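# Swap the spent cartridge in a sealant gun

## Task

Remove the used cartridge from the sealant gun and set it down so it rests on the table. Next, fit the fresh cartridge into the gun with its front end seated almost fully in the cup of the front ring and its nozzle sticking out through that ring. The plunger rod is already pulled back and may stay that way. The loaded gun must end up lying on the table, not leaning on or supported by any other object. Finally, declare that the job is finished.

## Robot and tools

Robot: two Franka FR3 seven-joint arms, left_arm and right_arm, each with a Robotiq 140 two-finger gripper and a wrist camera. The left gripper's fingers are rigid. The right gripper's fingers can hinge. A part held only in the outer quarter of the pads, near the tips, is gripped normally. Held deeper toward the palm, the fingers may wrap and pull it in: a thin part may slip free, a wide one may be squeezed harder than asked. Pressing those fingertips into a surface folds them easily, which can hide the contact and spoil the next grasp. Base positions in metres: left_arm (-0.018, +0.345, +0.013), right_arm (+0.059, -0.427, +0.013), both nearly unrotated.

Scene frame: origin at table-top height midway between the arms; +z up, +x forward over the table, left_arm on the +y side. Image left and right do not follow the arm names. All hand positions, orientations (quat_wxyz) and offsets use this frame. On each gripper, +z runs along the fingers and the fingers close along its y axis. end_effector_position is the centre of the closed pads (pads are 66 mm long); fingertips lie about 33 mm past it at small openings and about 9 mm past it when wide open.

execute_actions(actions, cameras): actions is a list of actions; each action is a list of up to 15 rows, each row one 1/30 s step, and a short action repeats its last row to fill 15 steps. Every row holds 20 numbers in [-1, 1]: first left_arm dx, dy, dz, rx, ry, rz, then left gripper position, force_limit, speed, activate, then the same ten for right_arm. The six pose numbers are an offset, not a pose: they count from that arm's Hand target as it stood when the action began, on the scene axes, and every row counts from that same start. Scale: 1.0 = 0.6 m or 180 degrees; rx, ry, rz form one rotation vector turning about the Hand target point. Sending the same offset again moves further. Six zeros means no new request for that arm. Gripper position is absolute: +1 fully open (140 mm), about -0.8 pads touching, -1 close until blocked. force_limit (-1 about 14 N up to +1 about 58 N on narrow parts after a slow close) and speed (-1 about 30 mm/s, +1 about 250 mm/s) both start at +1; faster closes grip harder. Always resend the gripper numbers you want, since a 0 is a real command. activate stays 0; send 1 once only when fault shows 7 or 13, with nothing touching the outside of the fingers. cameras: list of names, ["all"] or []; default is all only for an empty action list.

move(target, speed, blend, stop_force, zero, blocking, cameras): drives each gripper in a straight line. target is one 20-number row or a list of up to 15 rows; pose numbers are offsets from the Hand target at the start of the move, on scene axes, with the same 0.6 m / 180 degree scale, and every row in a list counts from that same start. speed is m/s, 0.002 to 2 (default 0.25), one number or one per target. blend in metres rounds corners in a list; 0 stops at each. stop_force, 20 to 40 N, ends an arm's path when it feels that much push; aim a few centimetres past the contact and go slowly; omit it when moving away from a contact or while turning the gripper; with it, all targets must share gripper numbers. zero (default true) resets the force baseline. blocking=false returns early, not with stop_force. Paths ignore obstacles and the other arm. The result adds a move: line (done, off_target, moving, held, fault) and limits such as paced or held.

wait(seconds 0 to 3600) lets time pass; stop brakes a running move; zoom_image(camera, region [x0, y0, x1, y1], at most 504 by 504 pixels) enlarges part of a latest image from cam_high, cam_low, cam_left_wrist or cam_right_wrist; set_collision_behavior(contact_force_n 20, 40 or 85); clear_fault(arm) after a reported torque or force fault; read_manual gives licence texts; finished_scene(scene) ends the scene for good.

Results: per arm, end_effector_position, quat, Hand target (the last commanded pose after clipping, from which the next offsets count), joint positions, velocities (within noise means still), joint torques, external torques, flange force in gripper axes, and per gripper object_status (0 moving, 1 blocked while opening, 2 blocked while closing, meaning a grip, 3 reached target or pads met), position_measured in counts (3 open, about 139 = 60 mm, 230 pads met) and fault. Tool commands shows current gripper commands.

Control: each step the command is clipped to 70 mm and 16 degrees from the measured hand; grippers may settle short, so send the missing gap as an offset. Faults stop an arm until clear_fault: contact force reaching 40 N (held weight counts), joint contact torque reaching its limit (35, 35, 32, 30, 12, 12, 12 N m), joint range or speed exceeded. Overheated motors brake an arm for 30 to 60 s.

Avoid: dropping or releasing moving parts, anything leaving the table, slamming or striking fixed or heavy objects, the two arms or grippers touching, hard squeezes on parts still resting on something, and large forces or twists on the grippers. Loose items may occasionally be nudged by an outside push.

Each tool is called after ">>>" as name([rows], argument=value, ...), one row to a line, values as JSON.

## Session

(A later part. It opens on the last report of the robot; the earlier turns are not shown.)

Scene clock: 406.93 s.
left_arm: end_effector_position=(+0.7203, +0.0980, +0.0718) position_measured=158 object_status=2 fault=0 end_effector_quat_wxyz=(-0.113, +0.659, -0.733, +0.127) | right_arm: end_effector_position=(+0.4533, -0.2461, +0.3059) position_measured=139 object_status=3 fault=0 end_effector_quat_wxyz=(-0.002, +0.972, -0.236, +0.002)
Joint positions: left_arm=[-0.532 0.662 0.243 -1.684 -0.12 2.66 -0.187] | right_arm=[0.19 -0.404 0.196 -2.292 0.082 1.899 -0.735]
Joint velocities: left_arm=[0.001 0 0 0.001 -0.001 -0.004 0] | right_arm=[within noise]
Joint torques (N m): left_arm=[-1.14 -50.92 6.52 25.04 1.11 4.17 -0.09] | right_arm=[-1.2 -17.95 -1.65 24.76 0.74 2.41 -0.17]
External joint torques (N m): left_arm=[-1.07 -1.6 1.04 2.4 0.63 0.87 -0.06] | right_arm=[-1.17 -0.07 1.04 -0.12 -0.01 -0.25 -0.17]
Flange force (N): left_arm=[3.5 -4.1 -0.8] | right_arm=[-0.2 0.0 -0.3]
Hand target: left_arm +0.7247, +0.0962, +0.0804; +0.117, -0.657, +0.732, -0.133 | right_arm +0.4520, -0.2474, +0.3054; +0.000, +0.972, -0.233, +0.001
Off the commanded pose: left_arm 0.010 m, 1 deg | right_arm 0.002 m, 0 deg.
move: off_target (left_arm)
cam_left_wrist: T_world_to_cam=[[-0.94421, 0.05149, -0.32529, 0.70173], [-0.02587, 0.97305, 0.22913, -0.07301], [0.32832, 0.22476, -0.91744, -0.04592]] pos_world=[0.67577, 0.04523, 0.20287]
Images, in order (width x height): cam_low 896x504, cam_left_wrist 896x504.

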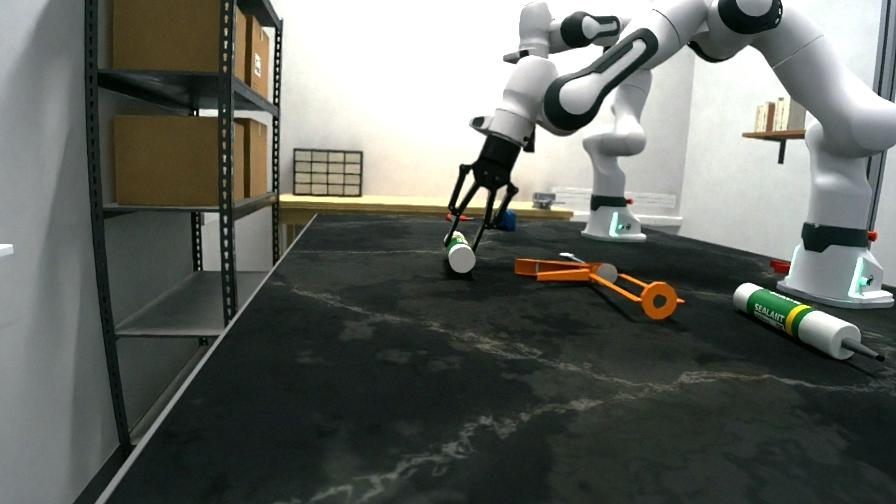

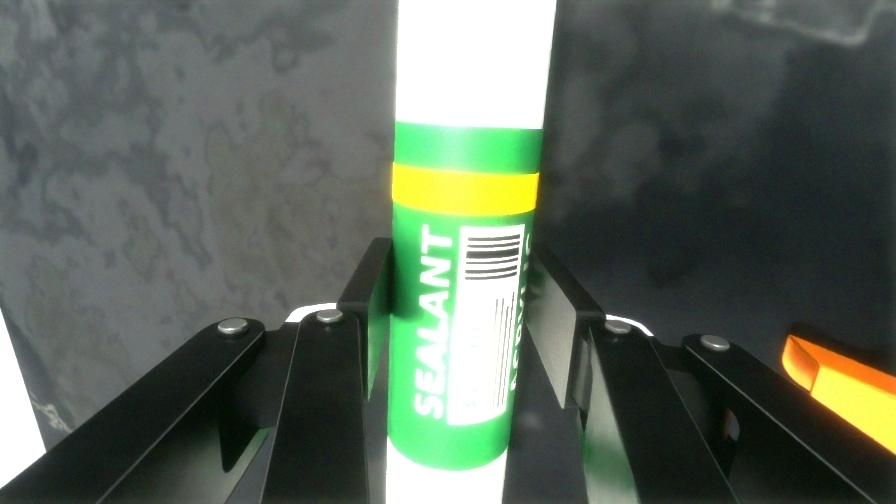

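>>> move([
  [-0.108,0.073,0.266,0,0,0,-1,-0.1,-1,0,0,0,0,0,0,0,-0.08,-0.5,0.5,0],
  [-0.208,0.256,0.316,-0.074,0.1005,0.4733,-1,-0.1,-1,0,0,0,0,0,0,0,-0.08,-0.5,0.5,0],
  [-0.208,0.39,0.283,-0.174,0.0234,0.9737,-1,-0.1,-1,0,0,0,0,0,0,0,-0.08,-0.5,0.5,0],
], speed=0.2, blend=[0.04,0.04,0], cameras=["all"])

Scene clock: 454.73 s.
left_arm: end_effector_position=(+0.5986, +0.3304, +0.2479) position_measured=158 object_status=2 fault=0 end_effector_quat_wxyz=(-0.002, +0.758, +0.653, -0.001) | right_arm: end_effector_position=(+0.4533, -0.2461, +0.3059) position_measured=139 object_status=3 fault=0 end_effector_quat_wxyz=(-0.002, +0.972, -0.236, +0.002)
Joint positions: left_arm=[-1.014 0.444 1.187 -1.748 -0.43 1.89 -2.739] | right_arm=[0.19 -0.404 0.196 -2.292 0.082 1.899 -0.735]
Joint velocities: left_arm=[0 0.001 0 0 0.002 0.001 -0.007] | right_arm=[within noise]
Joint torques (N m): left_arm=[-1.12 -25.21 15.43 24.49 0.49 2.78 -0.23] | right_arm=[-1.2 -17.91 -1.67 24.76 0.74 2.41 -0.19]
External joint torques (N m): left_arm=[-1.17 0.48 2.28 1.94 -0.43 0.23 -0.23] | right_arm=[-1.19 -0.05 1 -0.15 -0.01 -0.25 -0.19]
Flange force (N): left_arm=[-2.2 -1.1 -4.3] | right_arm=[-0.1 0.0 -0.2]
Hand target: left_arm +0.5999, +0.3302, +0.2502; +0.000, +0.755, +0.655, +0.000 | right_arm +0.4520, -0.2474, +0.3054; +0.000, +0.972, -0.233, +0.001
Off the commanded pose: left_arm 0.003 m, 0 deg | right_arm 0.002 m, 0 deg.
move: done
cam_left_wrist: T_world_to_cam=[[0.99502, -0.09953, 0.00491, -0.56064], [-0.09741, -0.96106, 0.25862, 0.33188], [-0.02102, -0.25781, -0.96597, 0.48391]] pos_world=[0.60035, 0.38791, 0.38436]
cam_right_wrist: T_world_to_cam=[[-0.42196, -0.9066, 0.00399, -0.02413], [-0.82549, 0.38602, 0.41178, 0.33289], [-0.37486, 0.17046, -0.91127, 0.63191]] pos_world=[0.50149, -0.25809, 0.43886]

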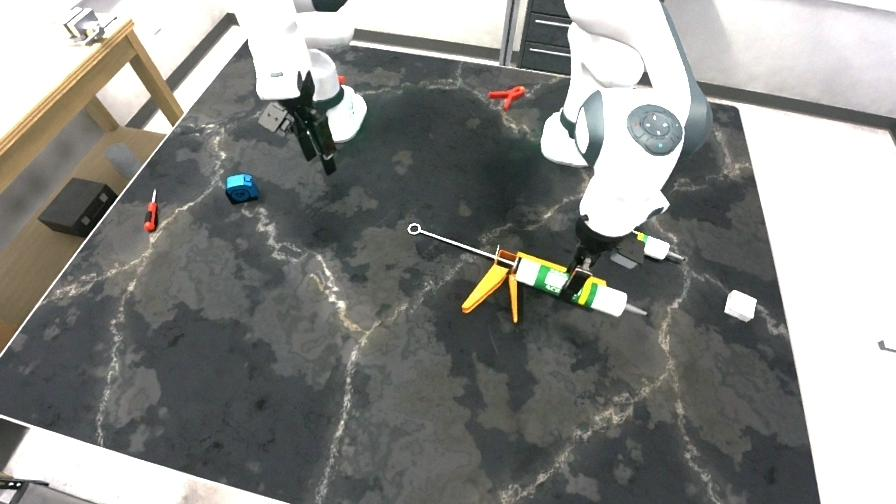

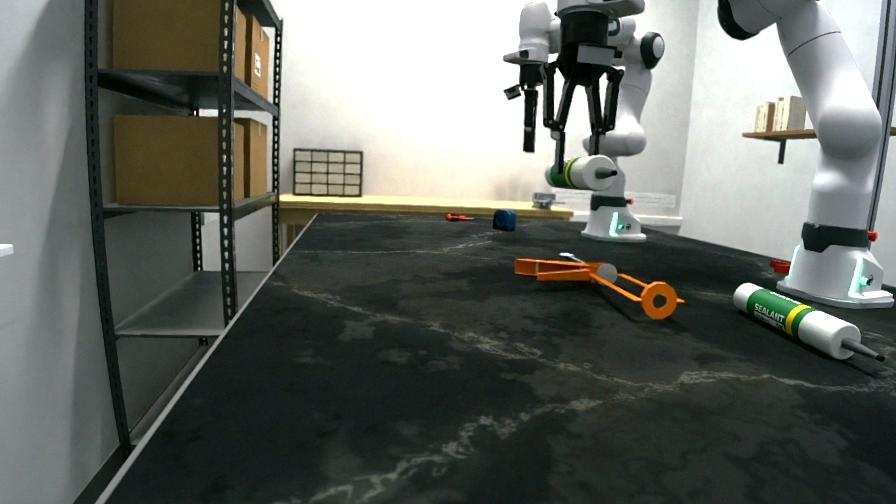

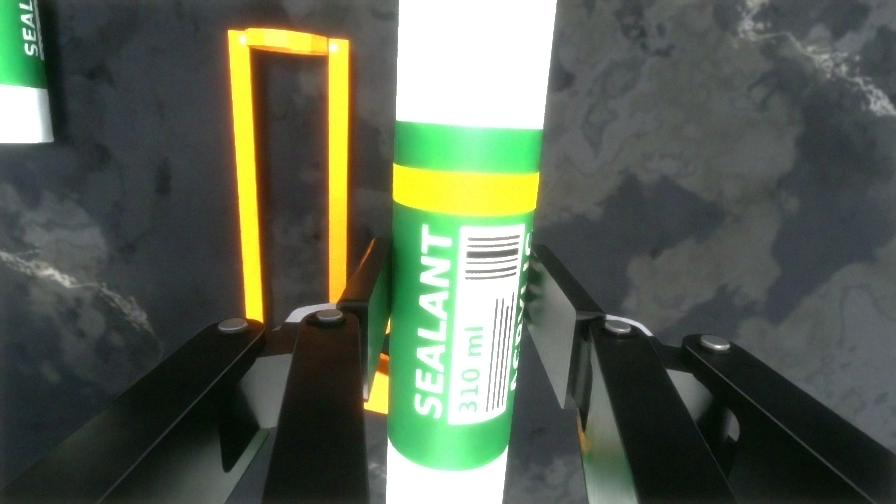

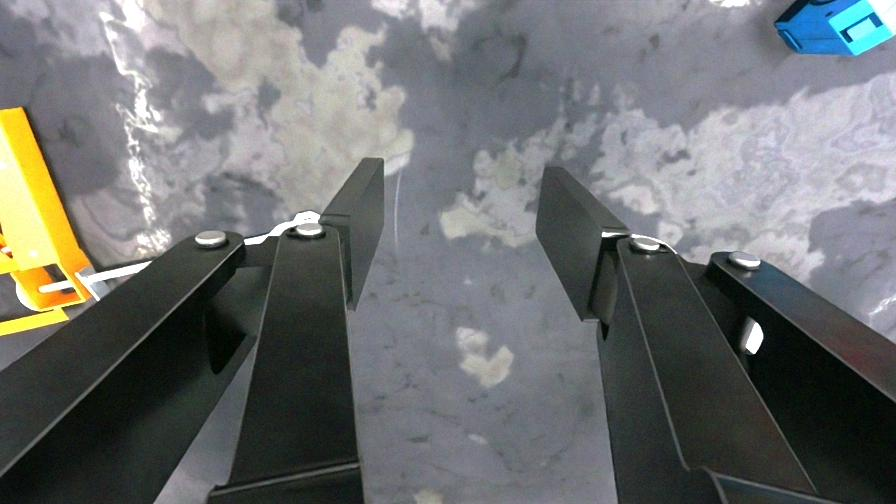

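>>> move([
  [-0.2163,-0.0787,-0.05,-0.0659,0.0104,-0.0067,-1,-0.1,-1,0,0.413,0.412,0.024,0.1888,0.0917,-0.1516,-0.08,-0.5,0.5,0],
  [-0.2163,-0.0787,-0.172,-0.0659,0.0104,-0.0067,-1,-0.1,-1,0,0.413,0.412,0.024,0.1888,0.0917,-0.1516,-0.08,-0.5,0.5,0],
], speed=0.15, blend=[0.01,0], cameras=["all"])

Scene clock: 501.97 s.
left_arm: end_effector_position=(+0.4661, +0.2822, +0.1450) position_measured=158 object_status=2 fault=0 end_effector_quat_wxyz=(+0.065, +0.760, +0.642, -0.084) | right_arm: end_effector_position=(+0.7010, -0.0011, +0.3200) position_measured=139 object_status=3 fault=0 end_effector_quat_wxyz=(-0.248, +0.840, -0.438, -0.200)
Joint positions: left_arm=[-1.786 0.119 1.798 -2.339 -0.414 2.226 -2.715] | right_arm=[0.204 0.577 0.201 -1.203 0.551 1.857 -0.363]
Joint velocities: left_arm=[0 -0.001 0 0 0.001 0.001 -0.008] | right_arm=[within noise]
Joint torques (N m): left_arm=[-0.06 4.2 3.49 24.51 1.01 2.81 -0.25] | right_arm=[-1.25 -48.41 5.26 25.89 1.92 1.91 0.15]
External joint torques (N m): left_arm=[-0.09 -0.61 0.06 2.59 0.41 0.53 -0.25] | right_arm=[-1.27 1.55 1.18 0.86 0.29 -0.25 0.19]
Flange force (N): left_arm=[0.0 0.0 0.0] | right_arm=[3.3 -12.3 -1.8]
Hand target: left_arm +0.4702, +0.2830, +0.1470; +0.067, +0.758, +0.644, -0.080 | right_arm +0.6998, -0.0002, +0.3198; -0.247, +0.839, -0.440, -0.203
Off the commanded pose: left_arm 0.005 m, 1 deg | right_arm 0.002 m, 0 deg.
move: off_target (left_arm)
cam_left_wrist: T_world_to_cam=[[0.99288, -0.11883, -0.00843, -0.42473], [-0.10186, -0.88354, 0.45715, 0.25077], [-0.06177, -0.45303, -0.88935, 0.43224]] pos_world=[0.47395, 0.36692, 0.26619]
cam_right_wrist: T_world_to_cam=[[-0.81258, -0.52281, -0.25765, 0.66043], [-0.46654, 0.31844, 0.82519, 0.05298], [-0.34937, 0.79074, -0.50267, 0.54799]] pos_world=[0.75282, -0.10491, 0.4019]

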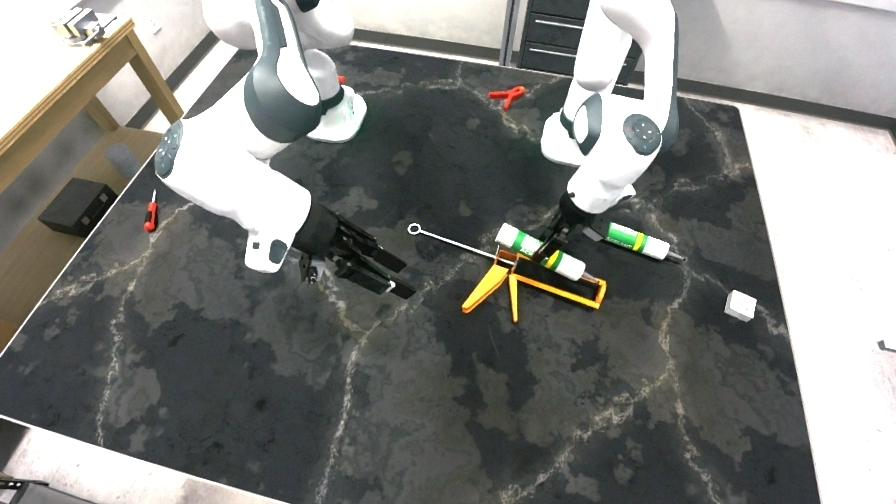

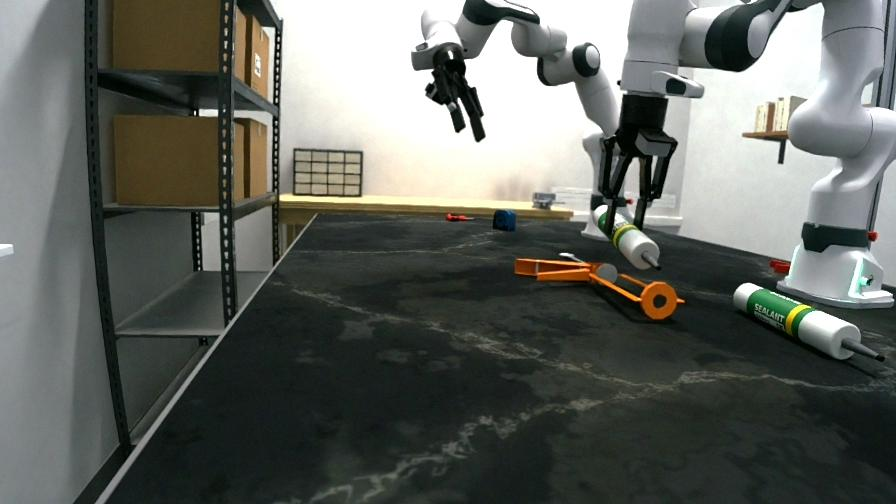

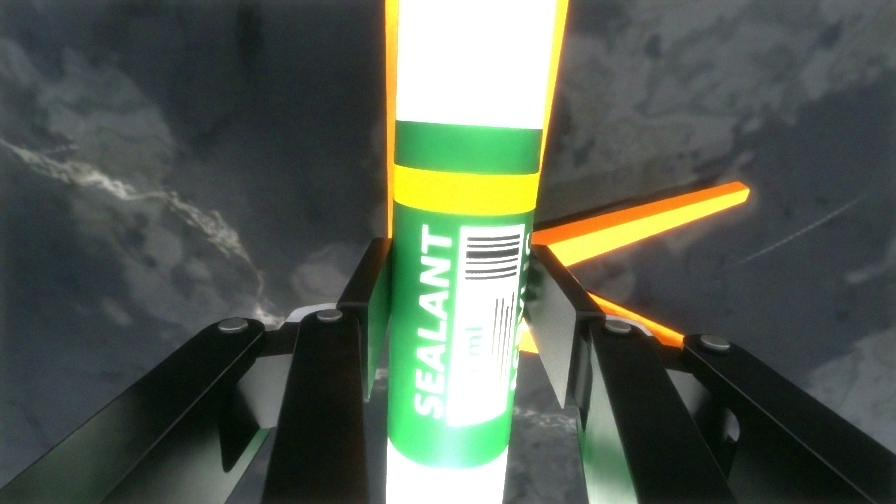

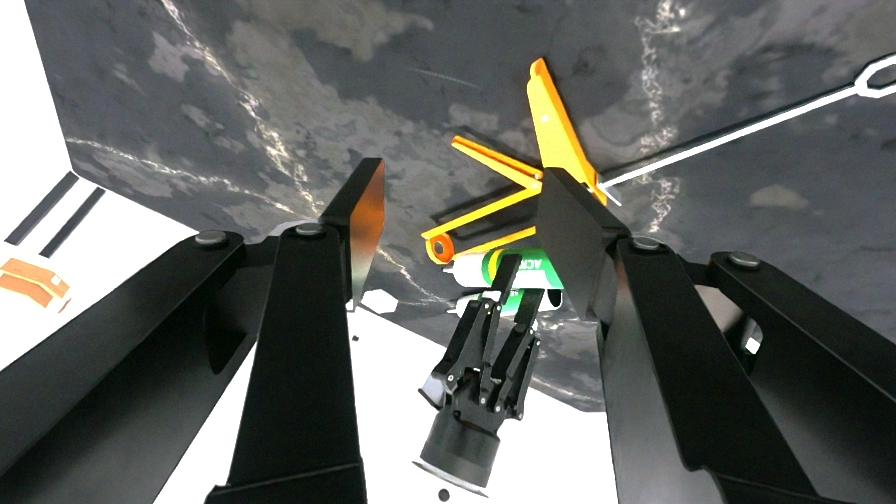

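>>> zoom_image(camera="cam_right_wrist", region=[400, 140, 620, 340])

>>> zoom_image(camera="cam_low", region=[560, 180, 720, 340])

>>> zoom_image(camera="cam_high", region=[460, 190, 660, 350])

Scaled by 2.291 from the camera's image (finer frame: 1280x720).

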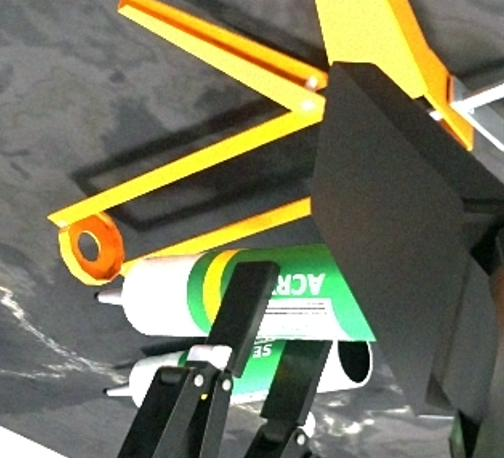

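Scaled by 3.150 from the camera's image (finer frame: 1280x720).

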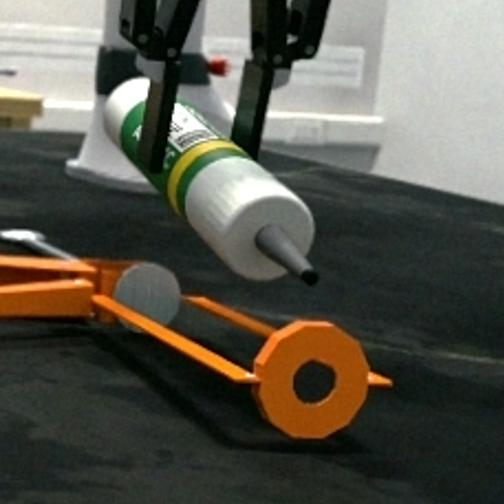

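Scaled by 2.520 from the camera's image (finer frame: 1280x720).

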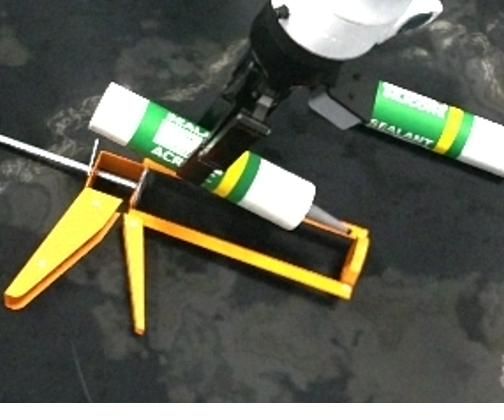

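>>> move(target=[0,0,-0.0667,0,0,0,-1,-0.1,-1,0,0,0,0,0,0,0,-0.08,-0.5,0.5,0], speed=0.06, cameras=["all"])

>>> zoom_image(camera="cam_low", region=[560, 180, 720, 340])

>>> zoom_image(camera="cam_right_wrist", region=[400, 200, 560, 320])

Scene clock: 520.83 s.
left_arm: end_effector_position=(+0.4677, +0.2833, +0.1053) position_measured=158 object_status=2 fault=0 end_effector_quat_wxyz=(+0.067, +0.759, +0.642, -0.082) | right_arm: end_effector_position=(+0.7010, -0.0011, +0.3200) position_measured=139 object_status=3 fault=0 end_effector_quat_wxyz=(-0.248, +0.840, -0.438, -0.200)
Joint positions: left_arm=[-1.875 -0.142 1.872 -2.385 -0.107 2.392 -2.924] | right_arm=[0.204 0.577 0.201 -1.203 0.551 1.857 -0.363]
Joint velocities: left_arm=[-0.001 -0.001 -0.001 -0.001 0.001 -0.001 -0.007] | right_arm=[within noise]
Joint torques (N m): left_arm=[-1.1 11.87 -4.17 23.39 1.05 2.57 -0.26] | right_arm=[-1.25 -48.32 5.34 25.83 1.87 1.9 0.2]
External joint torques (N m): left_arm=[-0.94 -0.63 -0.09 2.6 0.42 0.21 -0.25] | right_arm=[-1.22 1.77 1.28 0.71 0.24 -0.26 0.24]
Flange force (N): left_arm=[0.0 0.0 0.0] | right_arm=[3.4 -12.4 -1.5]
Hand target: left_arm +0.4702, +0.2830, +0.1070; +0.067, +0.758, +0.644, -0.080 | right_arm +0.6998, -0.0002, +0.3198; -0.247, +0.839, -0.440, -0.203
Off the commanded pose: left_arm 0.003 m, 0 deg | right_arm 0.002 m, 0 deg.
move: done
cam_left_wrist: T_world_to_cam=[[0.99316, -0.11668, -0.00379, -0.4277], [-0.10211, -0.88402, 0.45616, 0.27032], [-0.05657, -0.45265, -0.88989, 0.39514]] pos_world=[0.47474, 0.36792, 0.22671]
cam_right_wrist: T_world_to_cam=[[-0.81279, -0.52258, -0.25747, 0.66056], [-0.46625, 0.31856, 0.8253, 0.05278], [-0.34927, 0.79084, -0.50258, 0.54776]] pos_world=[0.75282, -0.10481, 0.4018]

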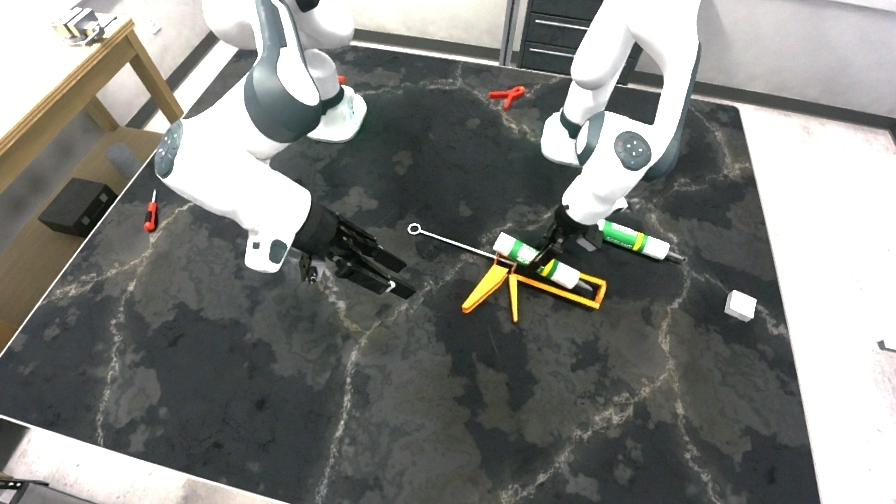

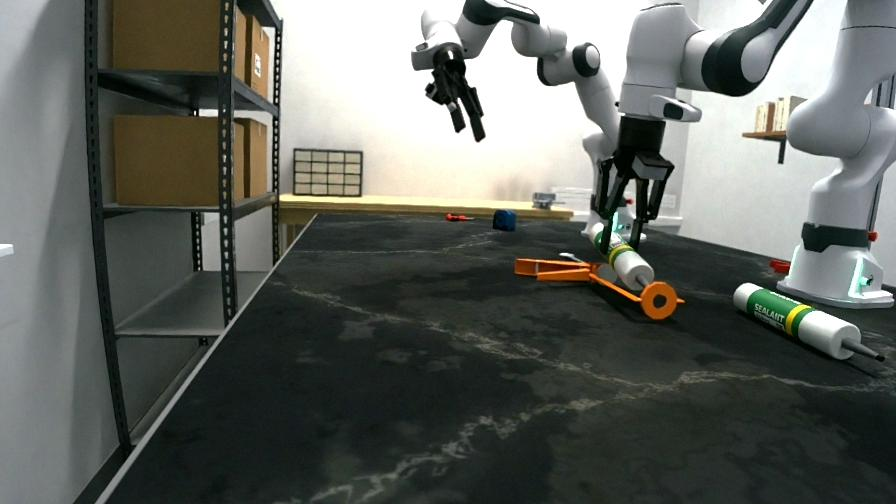

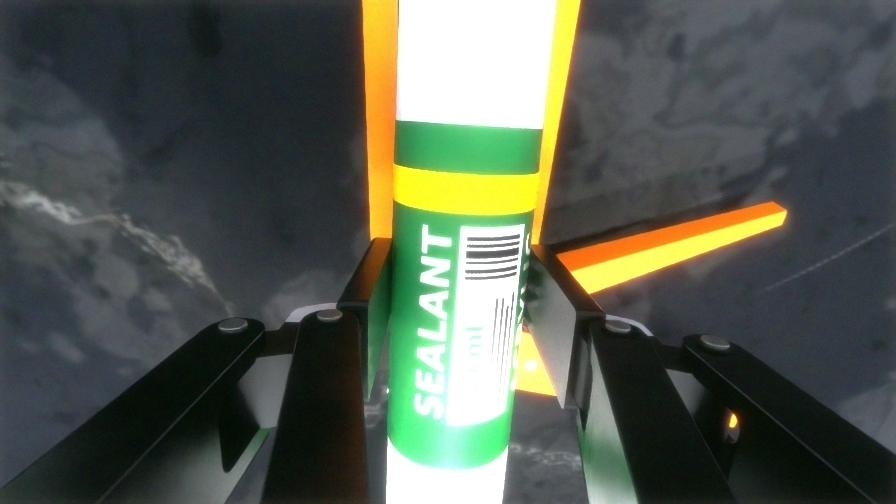

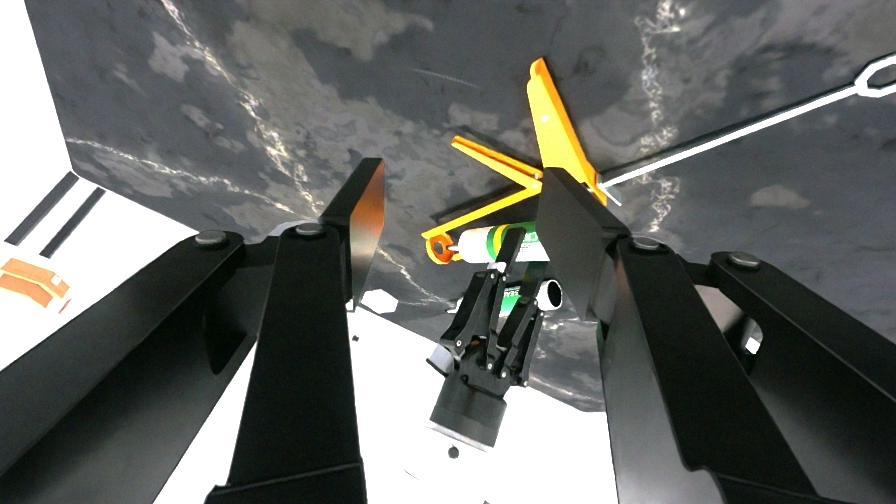

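Scaled by 3.150 from the camera's image (finer frame: 1280x720).

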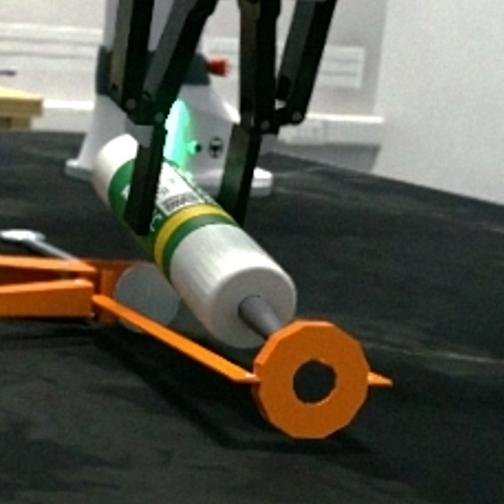

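Scaled by 3.150 from the camera's image (finer frame: 1280x720).

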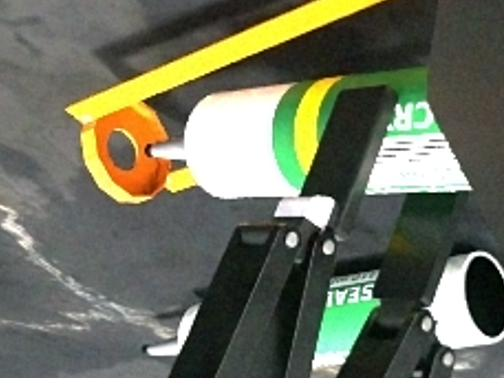

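>>> move(target=[-0.0026,-0.016,-0.0133,0,0,0,-1,-0.1,-1,0,0,0,0,0,0,0,-0.08,-0.5,0.5,0], speed=0.05, cameras=["cam_left_wrist","cam_low","cam_right_wrist"])

>>> zoom_image(camera="cam_low", region=[580, 220, 700, 340])

>>> zoom_image(camera="cam_right_wrist", region=[400, 200, 520, 300])

Scene clock: 574.17 s.
left_arm: end_effector_position=(+0.4651, +0.2737, +0.0977) position_measured=158 object_status=2 fault=0 end_effector_quat_wxyz=(+0.065, +0.759, +0.642, -0.083) | right_arm: end_effector_position=(+0.7010, -0.0011, +0.3200) position_measured=139 object_status=3 fault=0 end_effector_quat_wxyz=(-0.248, +0.840, -0.438, -0.200)
Joint positions: left_arm=[-1.924 -0.167 1.903 -2.394 -0.078 2.413 -2.962] | right_arm=[0.204 0.577 0.201 -1.203 0.551 1.857 -0.363]
Joint velocities: left_arm=[0 -0.001 0 -0.001 0.002 0 -0.005] | right_arm=[within noise]
Joint torques (N m): left_arm=[-1.09 12.97 -4.86 22.54 1.07 3.02 -0.25] | right_arm=[-1.22 -48.37 5.32 25.86 1.87 1.9 0.22]
External joint torques (N m): left_arm=[-1.05 -0.8 -0.28 2.04 0.44 0.65 -0.24] | right_arm=[-1.13 1.55 1.32 0.83 0.24 -0.26 0.26]
Flange force (N): left_arm=[0.0 0.0 0.0] | right_arm=[3.1 -12.4 -1.7]
Hand target: left_arm +0.4686, +0.2734, +0.0990; +0.067, +0.758, +0.644, -0.080 | right_arm +0.6998, -0.0002, +0.3198; -0.247, +0.839, -0.440, -0.203
Off the commanded pose: left_arm 0.004 m, 0 deg | right_arm 0.002 m, 0 deg.
move: off_target (left_arm)
cam_left_wrist: T_world_to_cam=[[0.99304, -0.11747, -0.00809, -0.42559], [-0.10084, -0.88397, 0.45654, 0.26444], [-0.06078, -0.45255, -0.88967, 0.38573]] pos_world=[0.47274, 0.35832, 0.219]
cam_right_wrist: T_world_to_cam=[[-0.81279, -0.52258, -0.25747, 0.66056], [-0.46625, 0.31856, 0.8253, 0.05278], [-0.34927, 0.79084, -0.50258, 0.54776]] pos_world=[0.75282, -0.10481, 0.4018]
Images, in order (width x height): cam_low 896x504, cam_left_wrist 896x504, cam_right_wrist 896x504.

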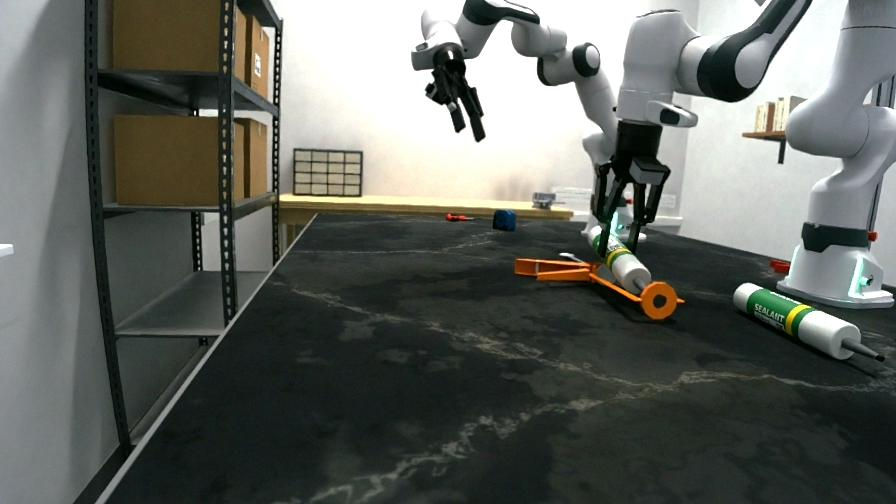

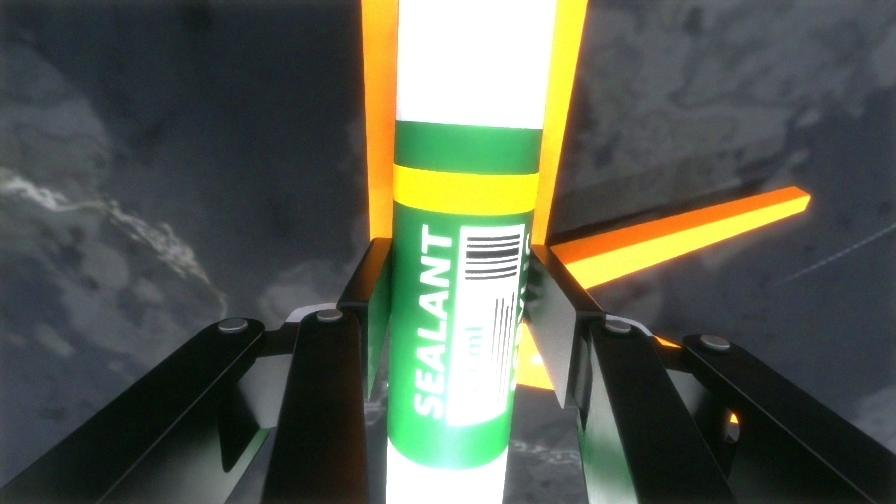

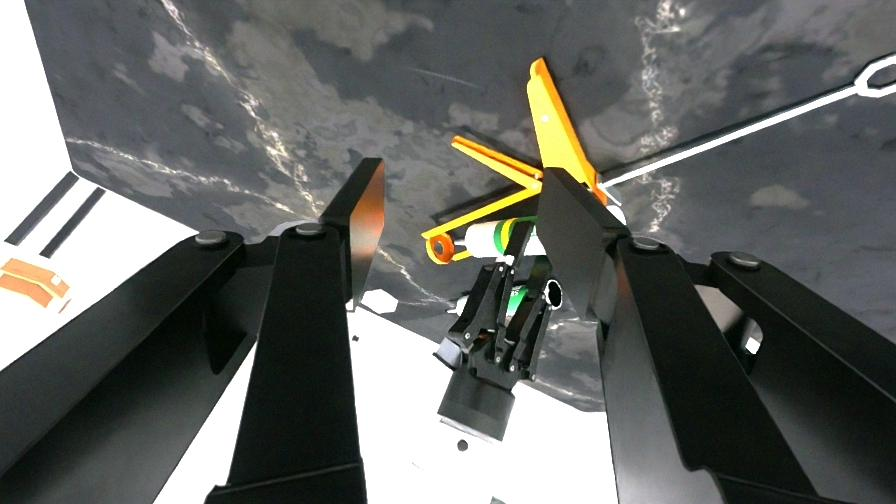

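Scaled by 4.200 from the camera's image (finer frame: 1280x720).

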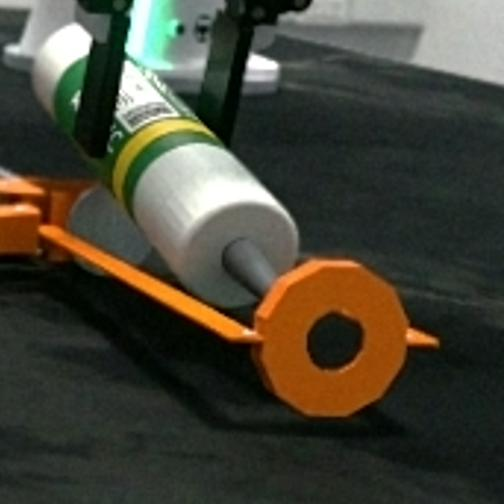

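Scaled by 4.200 from the camera's image (finer frame: 1280x720).

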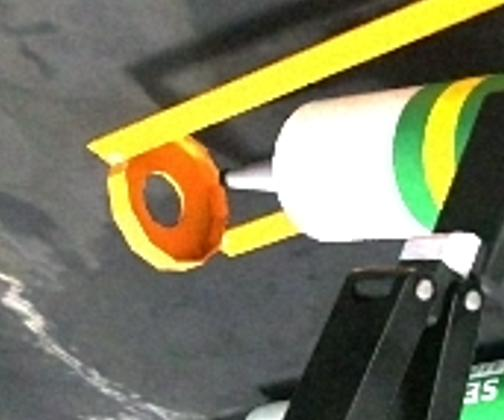

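>>> execute_actions(actions=[])

>>> zoom_image(camera="cam_right_wrist", region=[380, 180, 540, 320])

>>> zoom_image(camera="cam_low", region=[560, 200, 720, 340])

Scene clock: 604.73 s.
left_arm: end_effector_position=(+0.4651, +0.2737, +0.0977) position_measured=158 object_status=2 fault=0 end_effector_quat_wxyz=(+0.065, +0.759, +0.643, -0.083) | right_arm: end_effector_position=(+0.7010, -0.0011, +0.3200) position_measured=139 object_status=3 fault=0 end_effector_quat_wxyz=(-0.248, +0.840, -0.438, -0.200)
Joint positions: left_arm=[-1.924 -0.167 1.903 -2.394 -0.078 2.414 -2.963] | right_arm=[0.204 0.577 0.201 -1.203 0.551 1.857 -0.363]
Joint velocities: within noise
Joint torques (N m): left_arm=[-1.14 12.93 -4.83 22.54 1.06 3.04 -0.26] | right_arm=[-1.24 -48.33 5.32 25.84 1.85 1.89 0.16]
External joint torques (N m): left_arm=[-1.08 -0.85 -0.24 2 0.42 0.66 -0.25] | right_arm=[-1.16 1.48 1.32 0.87 0.22 -0.26 0.2]
Flange force (N): left_arm=[0.0 0.0 0.0] | right_arm=[3.1 -12.3 -1.8]
Hand target: left_arm +0.4686, +0.2734, +0.0990; +0.067, +0.758, +0.644, -0.080 | right_arm +0.6998, -0.0002, +0.3198; -0.247, +0.839, -0.440, -0.203
Tool commands: left_gripper/position=-1.0 left_gripper/force_limit=-0.1 left_gripper/speed=-1.0 left_gripper/activate=+0.0 right_gripper/position=-0.08 right_gripper/force_limit=-0.5 right_gripper/speed=+0.5 right_gripper/activate=+0.0
Off the commanded pose: left_arm 0.004 m, 0 deg | right_arm 0.002 m, 0 deg.
camera_calibration:
cam_left_wrist: T_world_to_cam=[[0.99324, -0.11577, -0.00831, -0.42614], [-0.09924, -0.88418, 0.45648, 0.26376], [-0.0602, -0.45257, -0.88969, 0.38546]] pos_world=[0.47264, 0.35833, 0.219]
cam_right_wrist: T_world_to_cam=[[-0.81279, -0.52258, -0.25747, 0.66056], [-0.46625, 0.31856, 0.8253, 0.05278], [-0.34927, 0.79084, -0.50258, 0.54776]] pos_world=[0.75282, -0.10481, 0.4018]

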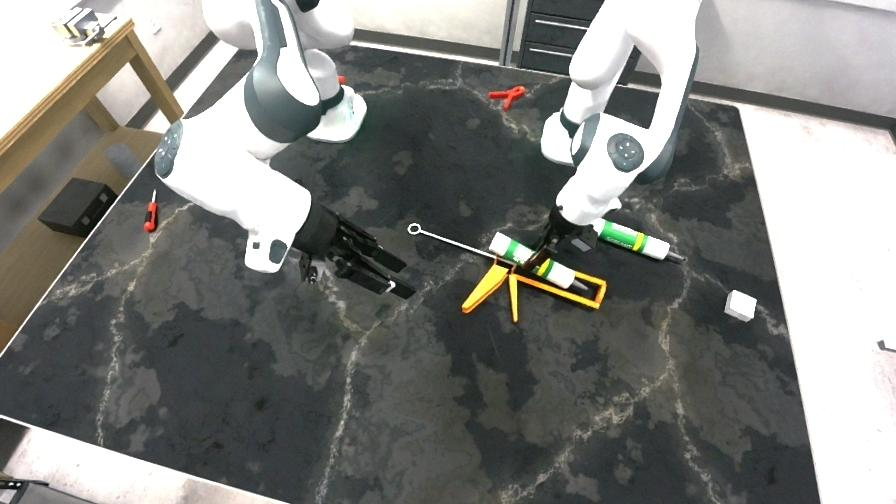

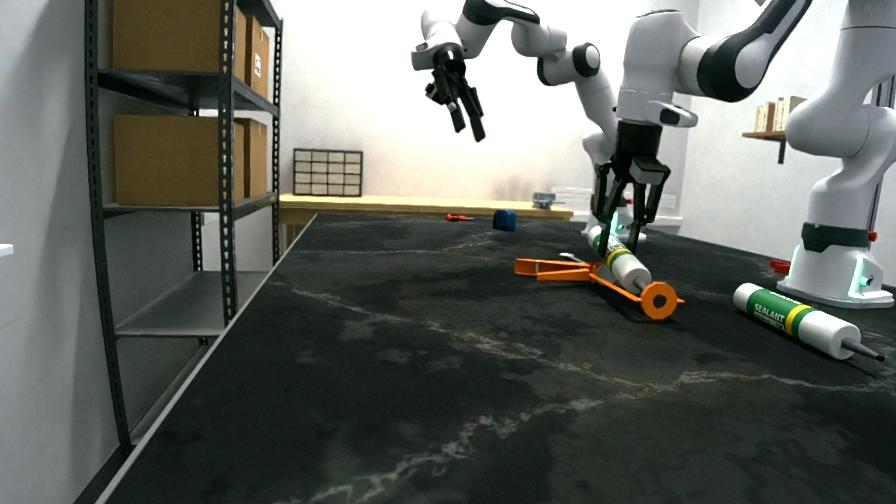

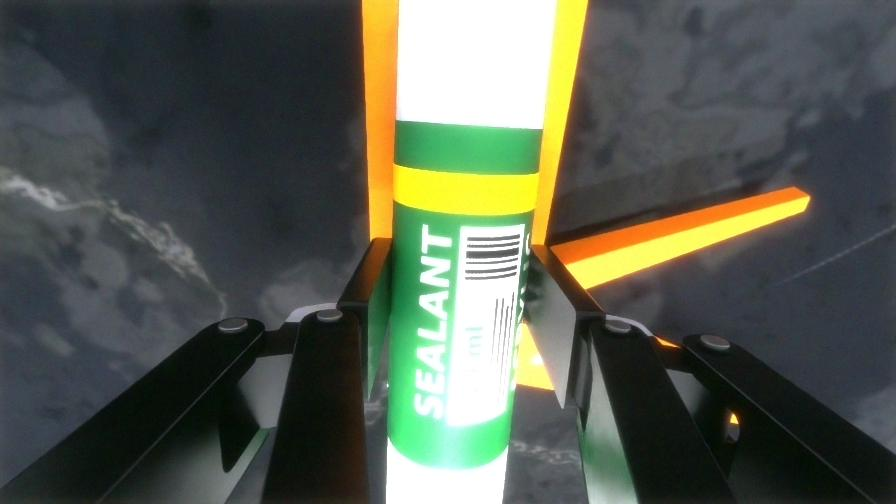

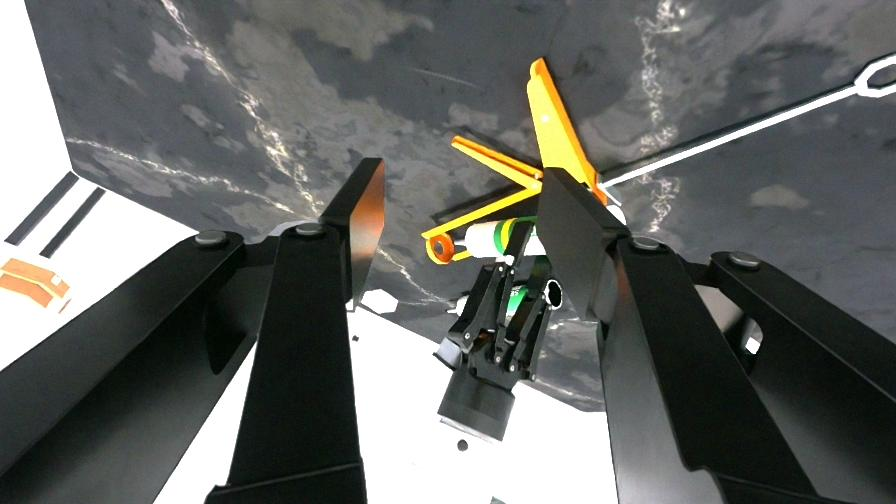

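Scaled by 3.150 from the camera's image (finer frame: 1280x720).

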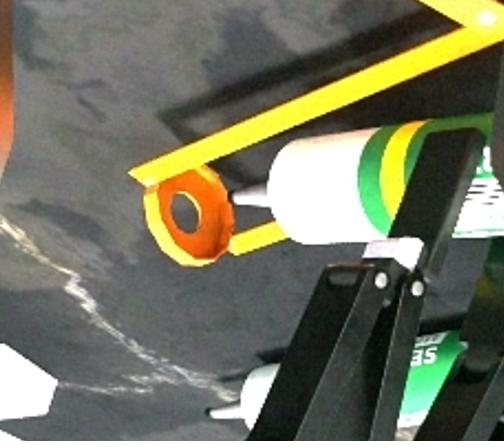

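Scaled by 3.150 from the camera's image (finer frame: 1280x720).

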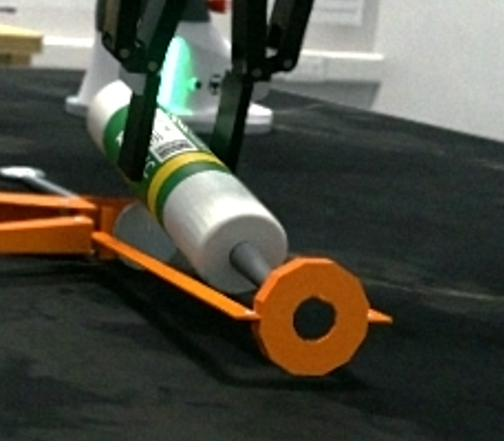

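>>> move(target=[0.0027,0.0322,-0.0062,0,0,0,-1,-0.1,-1,0,0,0,0,0,0,0,-0.08,-0.5,0.5,0], speed=0.03, cameras=["cam_low","cam_left_wrist","cam_right_wrist"])

>>> zoom_image(camera="cam_right_wrist", region=[400, 200, 500, 290])

>>> zoom_image(camera="cam_low", region=[600, 240, 700, 330])

Scene clock: 621.40 s.
left_arm: end_effector_position=(+0.4661, +0.2915, +0.0934) position_measured=158 object_status=2 fault=0 end_effector_quat_wxyz=(+0.064, +0.756, +0.645, -0.084) | right_arm: end_effector_position=(+0.7010, -0.0011, +0.3200) position_measured=139 object_status=3 fault=0 end_effector_quat_wxyz=(-0.248, +0.840, -0.438, -0.200)
Joint positions: left_arm=[-1.916 -0.185 1.933 -2.391 -0.053 2.414 -2.951] | right_arm=[0.204 0.577 0.201 -1.203 0.551 1.857 -0.363]
Joint velocities: left_arm=[0.001 -0.001 0.001 0 0.003 0 0.005] | right_arm=[within noise]
Joint torques (N m): left_arm=[-0.33 13.98 -5.57 22.9 1.11 2.84 0.1] | right_arm=[-1.24 -48.33 5.34 25.85 1.87 1.9 0.15]
External joint torques (N m): left_arm=[-0.22 -0.99 -0.48 2.54 0.48 0.47 0.11] | right_arm=[-1.05 1.58 1.4 0.81 0.25 -0.26 0.19]
Flange force (N): left_arm=[0.0 0.0 0.0] | right_arm=[3.1 -12.3 -1.6]
Hand target: left_arm +0.4702, +0.2927, +0.0953; +0.067, +0.758, +0.644, -0.080 | right_arm +0.6998, -0.0002, +0.3198; -0.247, +0.839, -0.440, -0.203
Off the commanded pose: left_arm 0.005 m, 1 deg | right_arm 0.002 m, 0 deg.
move: off_target (left_arm)
cam_left_wrist: T_world_to_cam=[[0.99395, -0.10925, -0.01095, -0.42711], [-0.09224, -0.88494, 0.45648, 0.27848], [-0.05956, -0.45271, -0.88967, 0.38957]] pos_world=[0.47342, 0.37614, 0.21479]
cam_right_wrist: T_world_to_cam=[[-0.81279, -0.52258, -0.25747, 0.66056], [-0.46625, 0.31856, 0.8253, 0.05278], [-0.34927, 0.79084, -0.50258, 0.54776]] pos_world=[0.75282, -0.10481, 0.4018]

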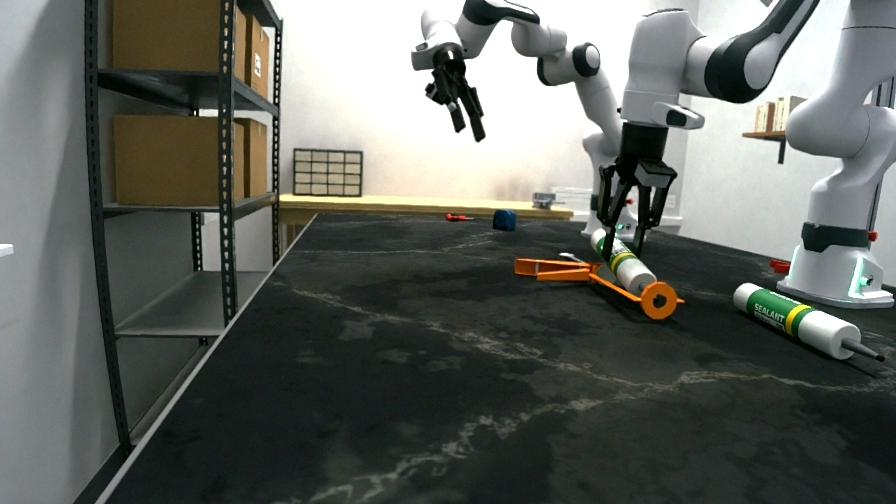

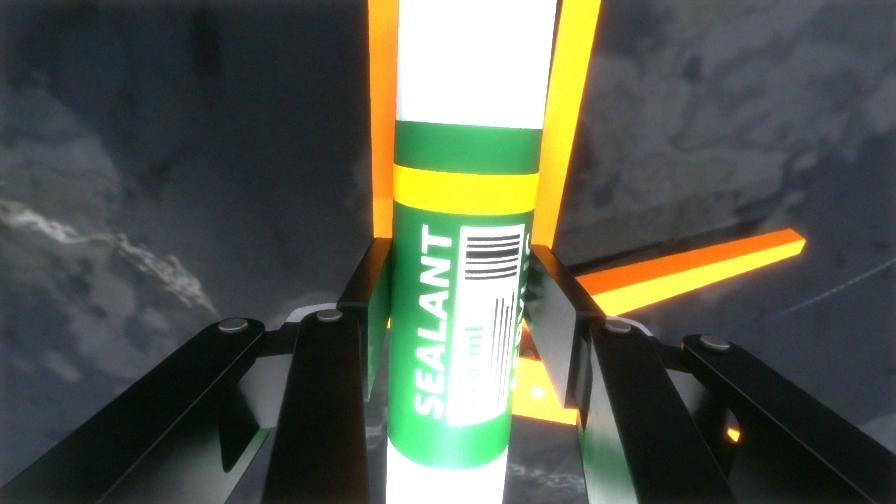

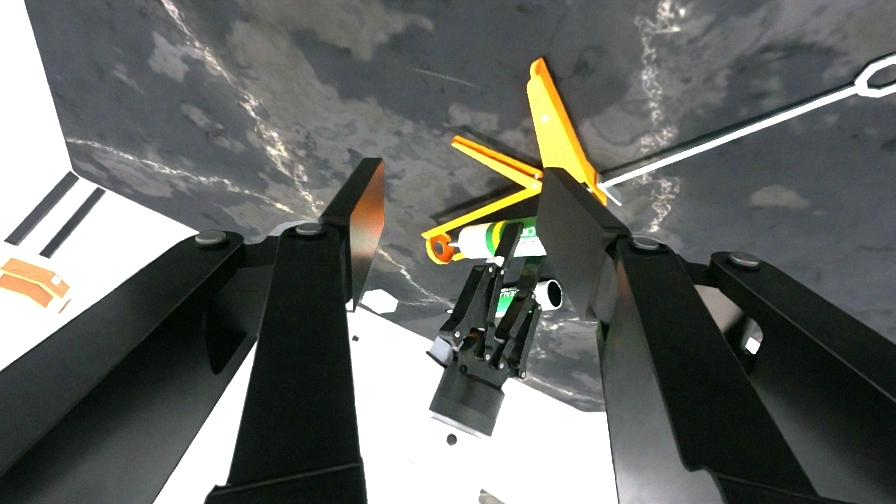

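Scaled by 5.040 from the camera's image (finer frame: 1280x720).

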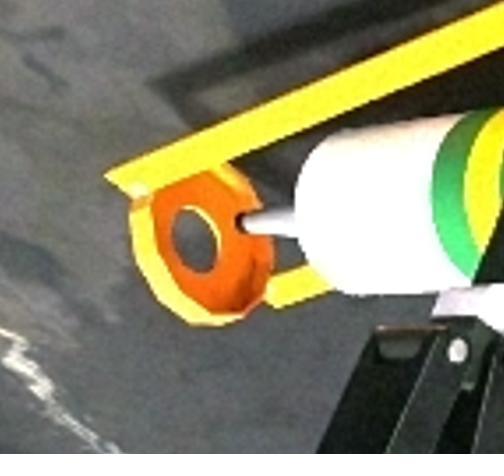

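Scaled by 5.040 from the camera's image (finer frame: 1280x720).

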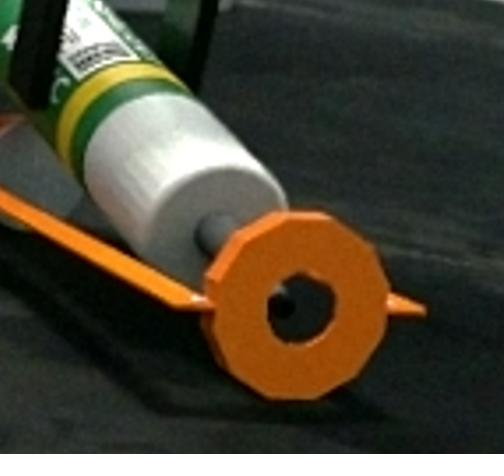

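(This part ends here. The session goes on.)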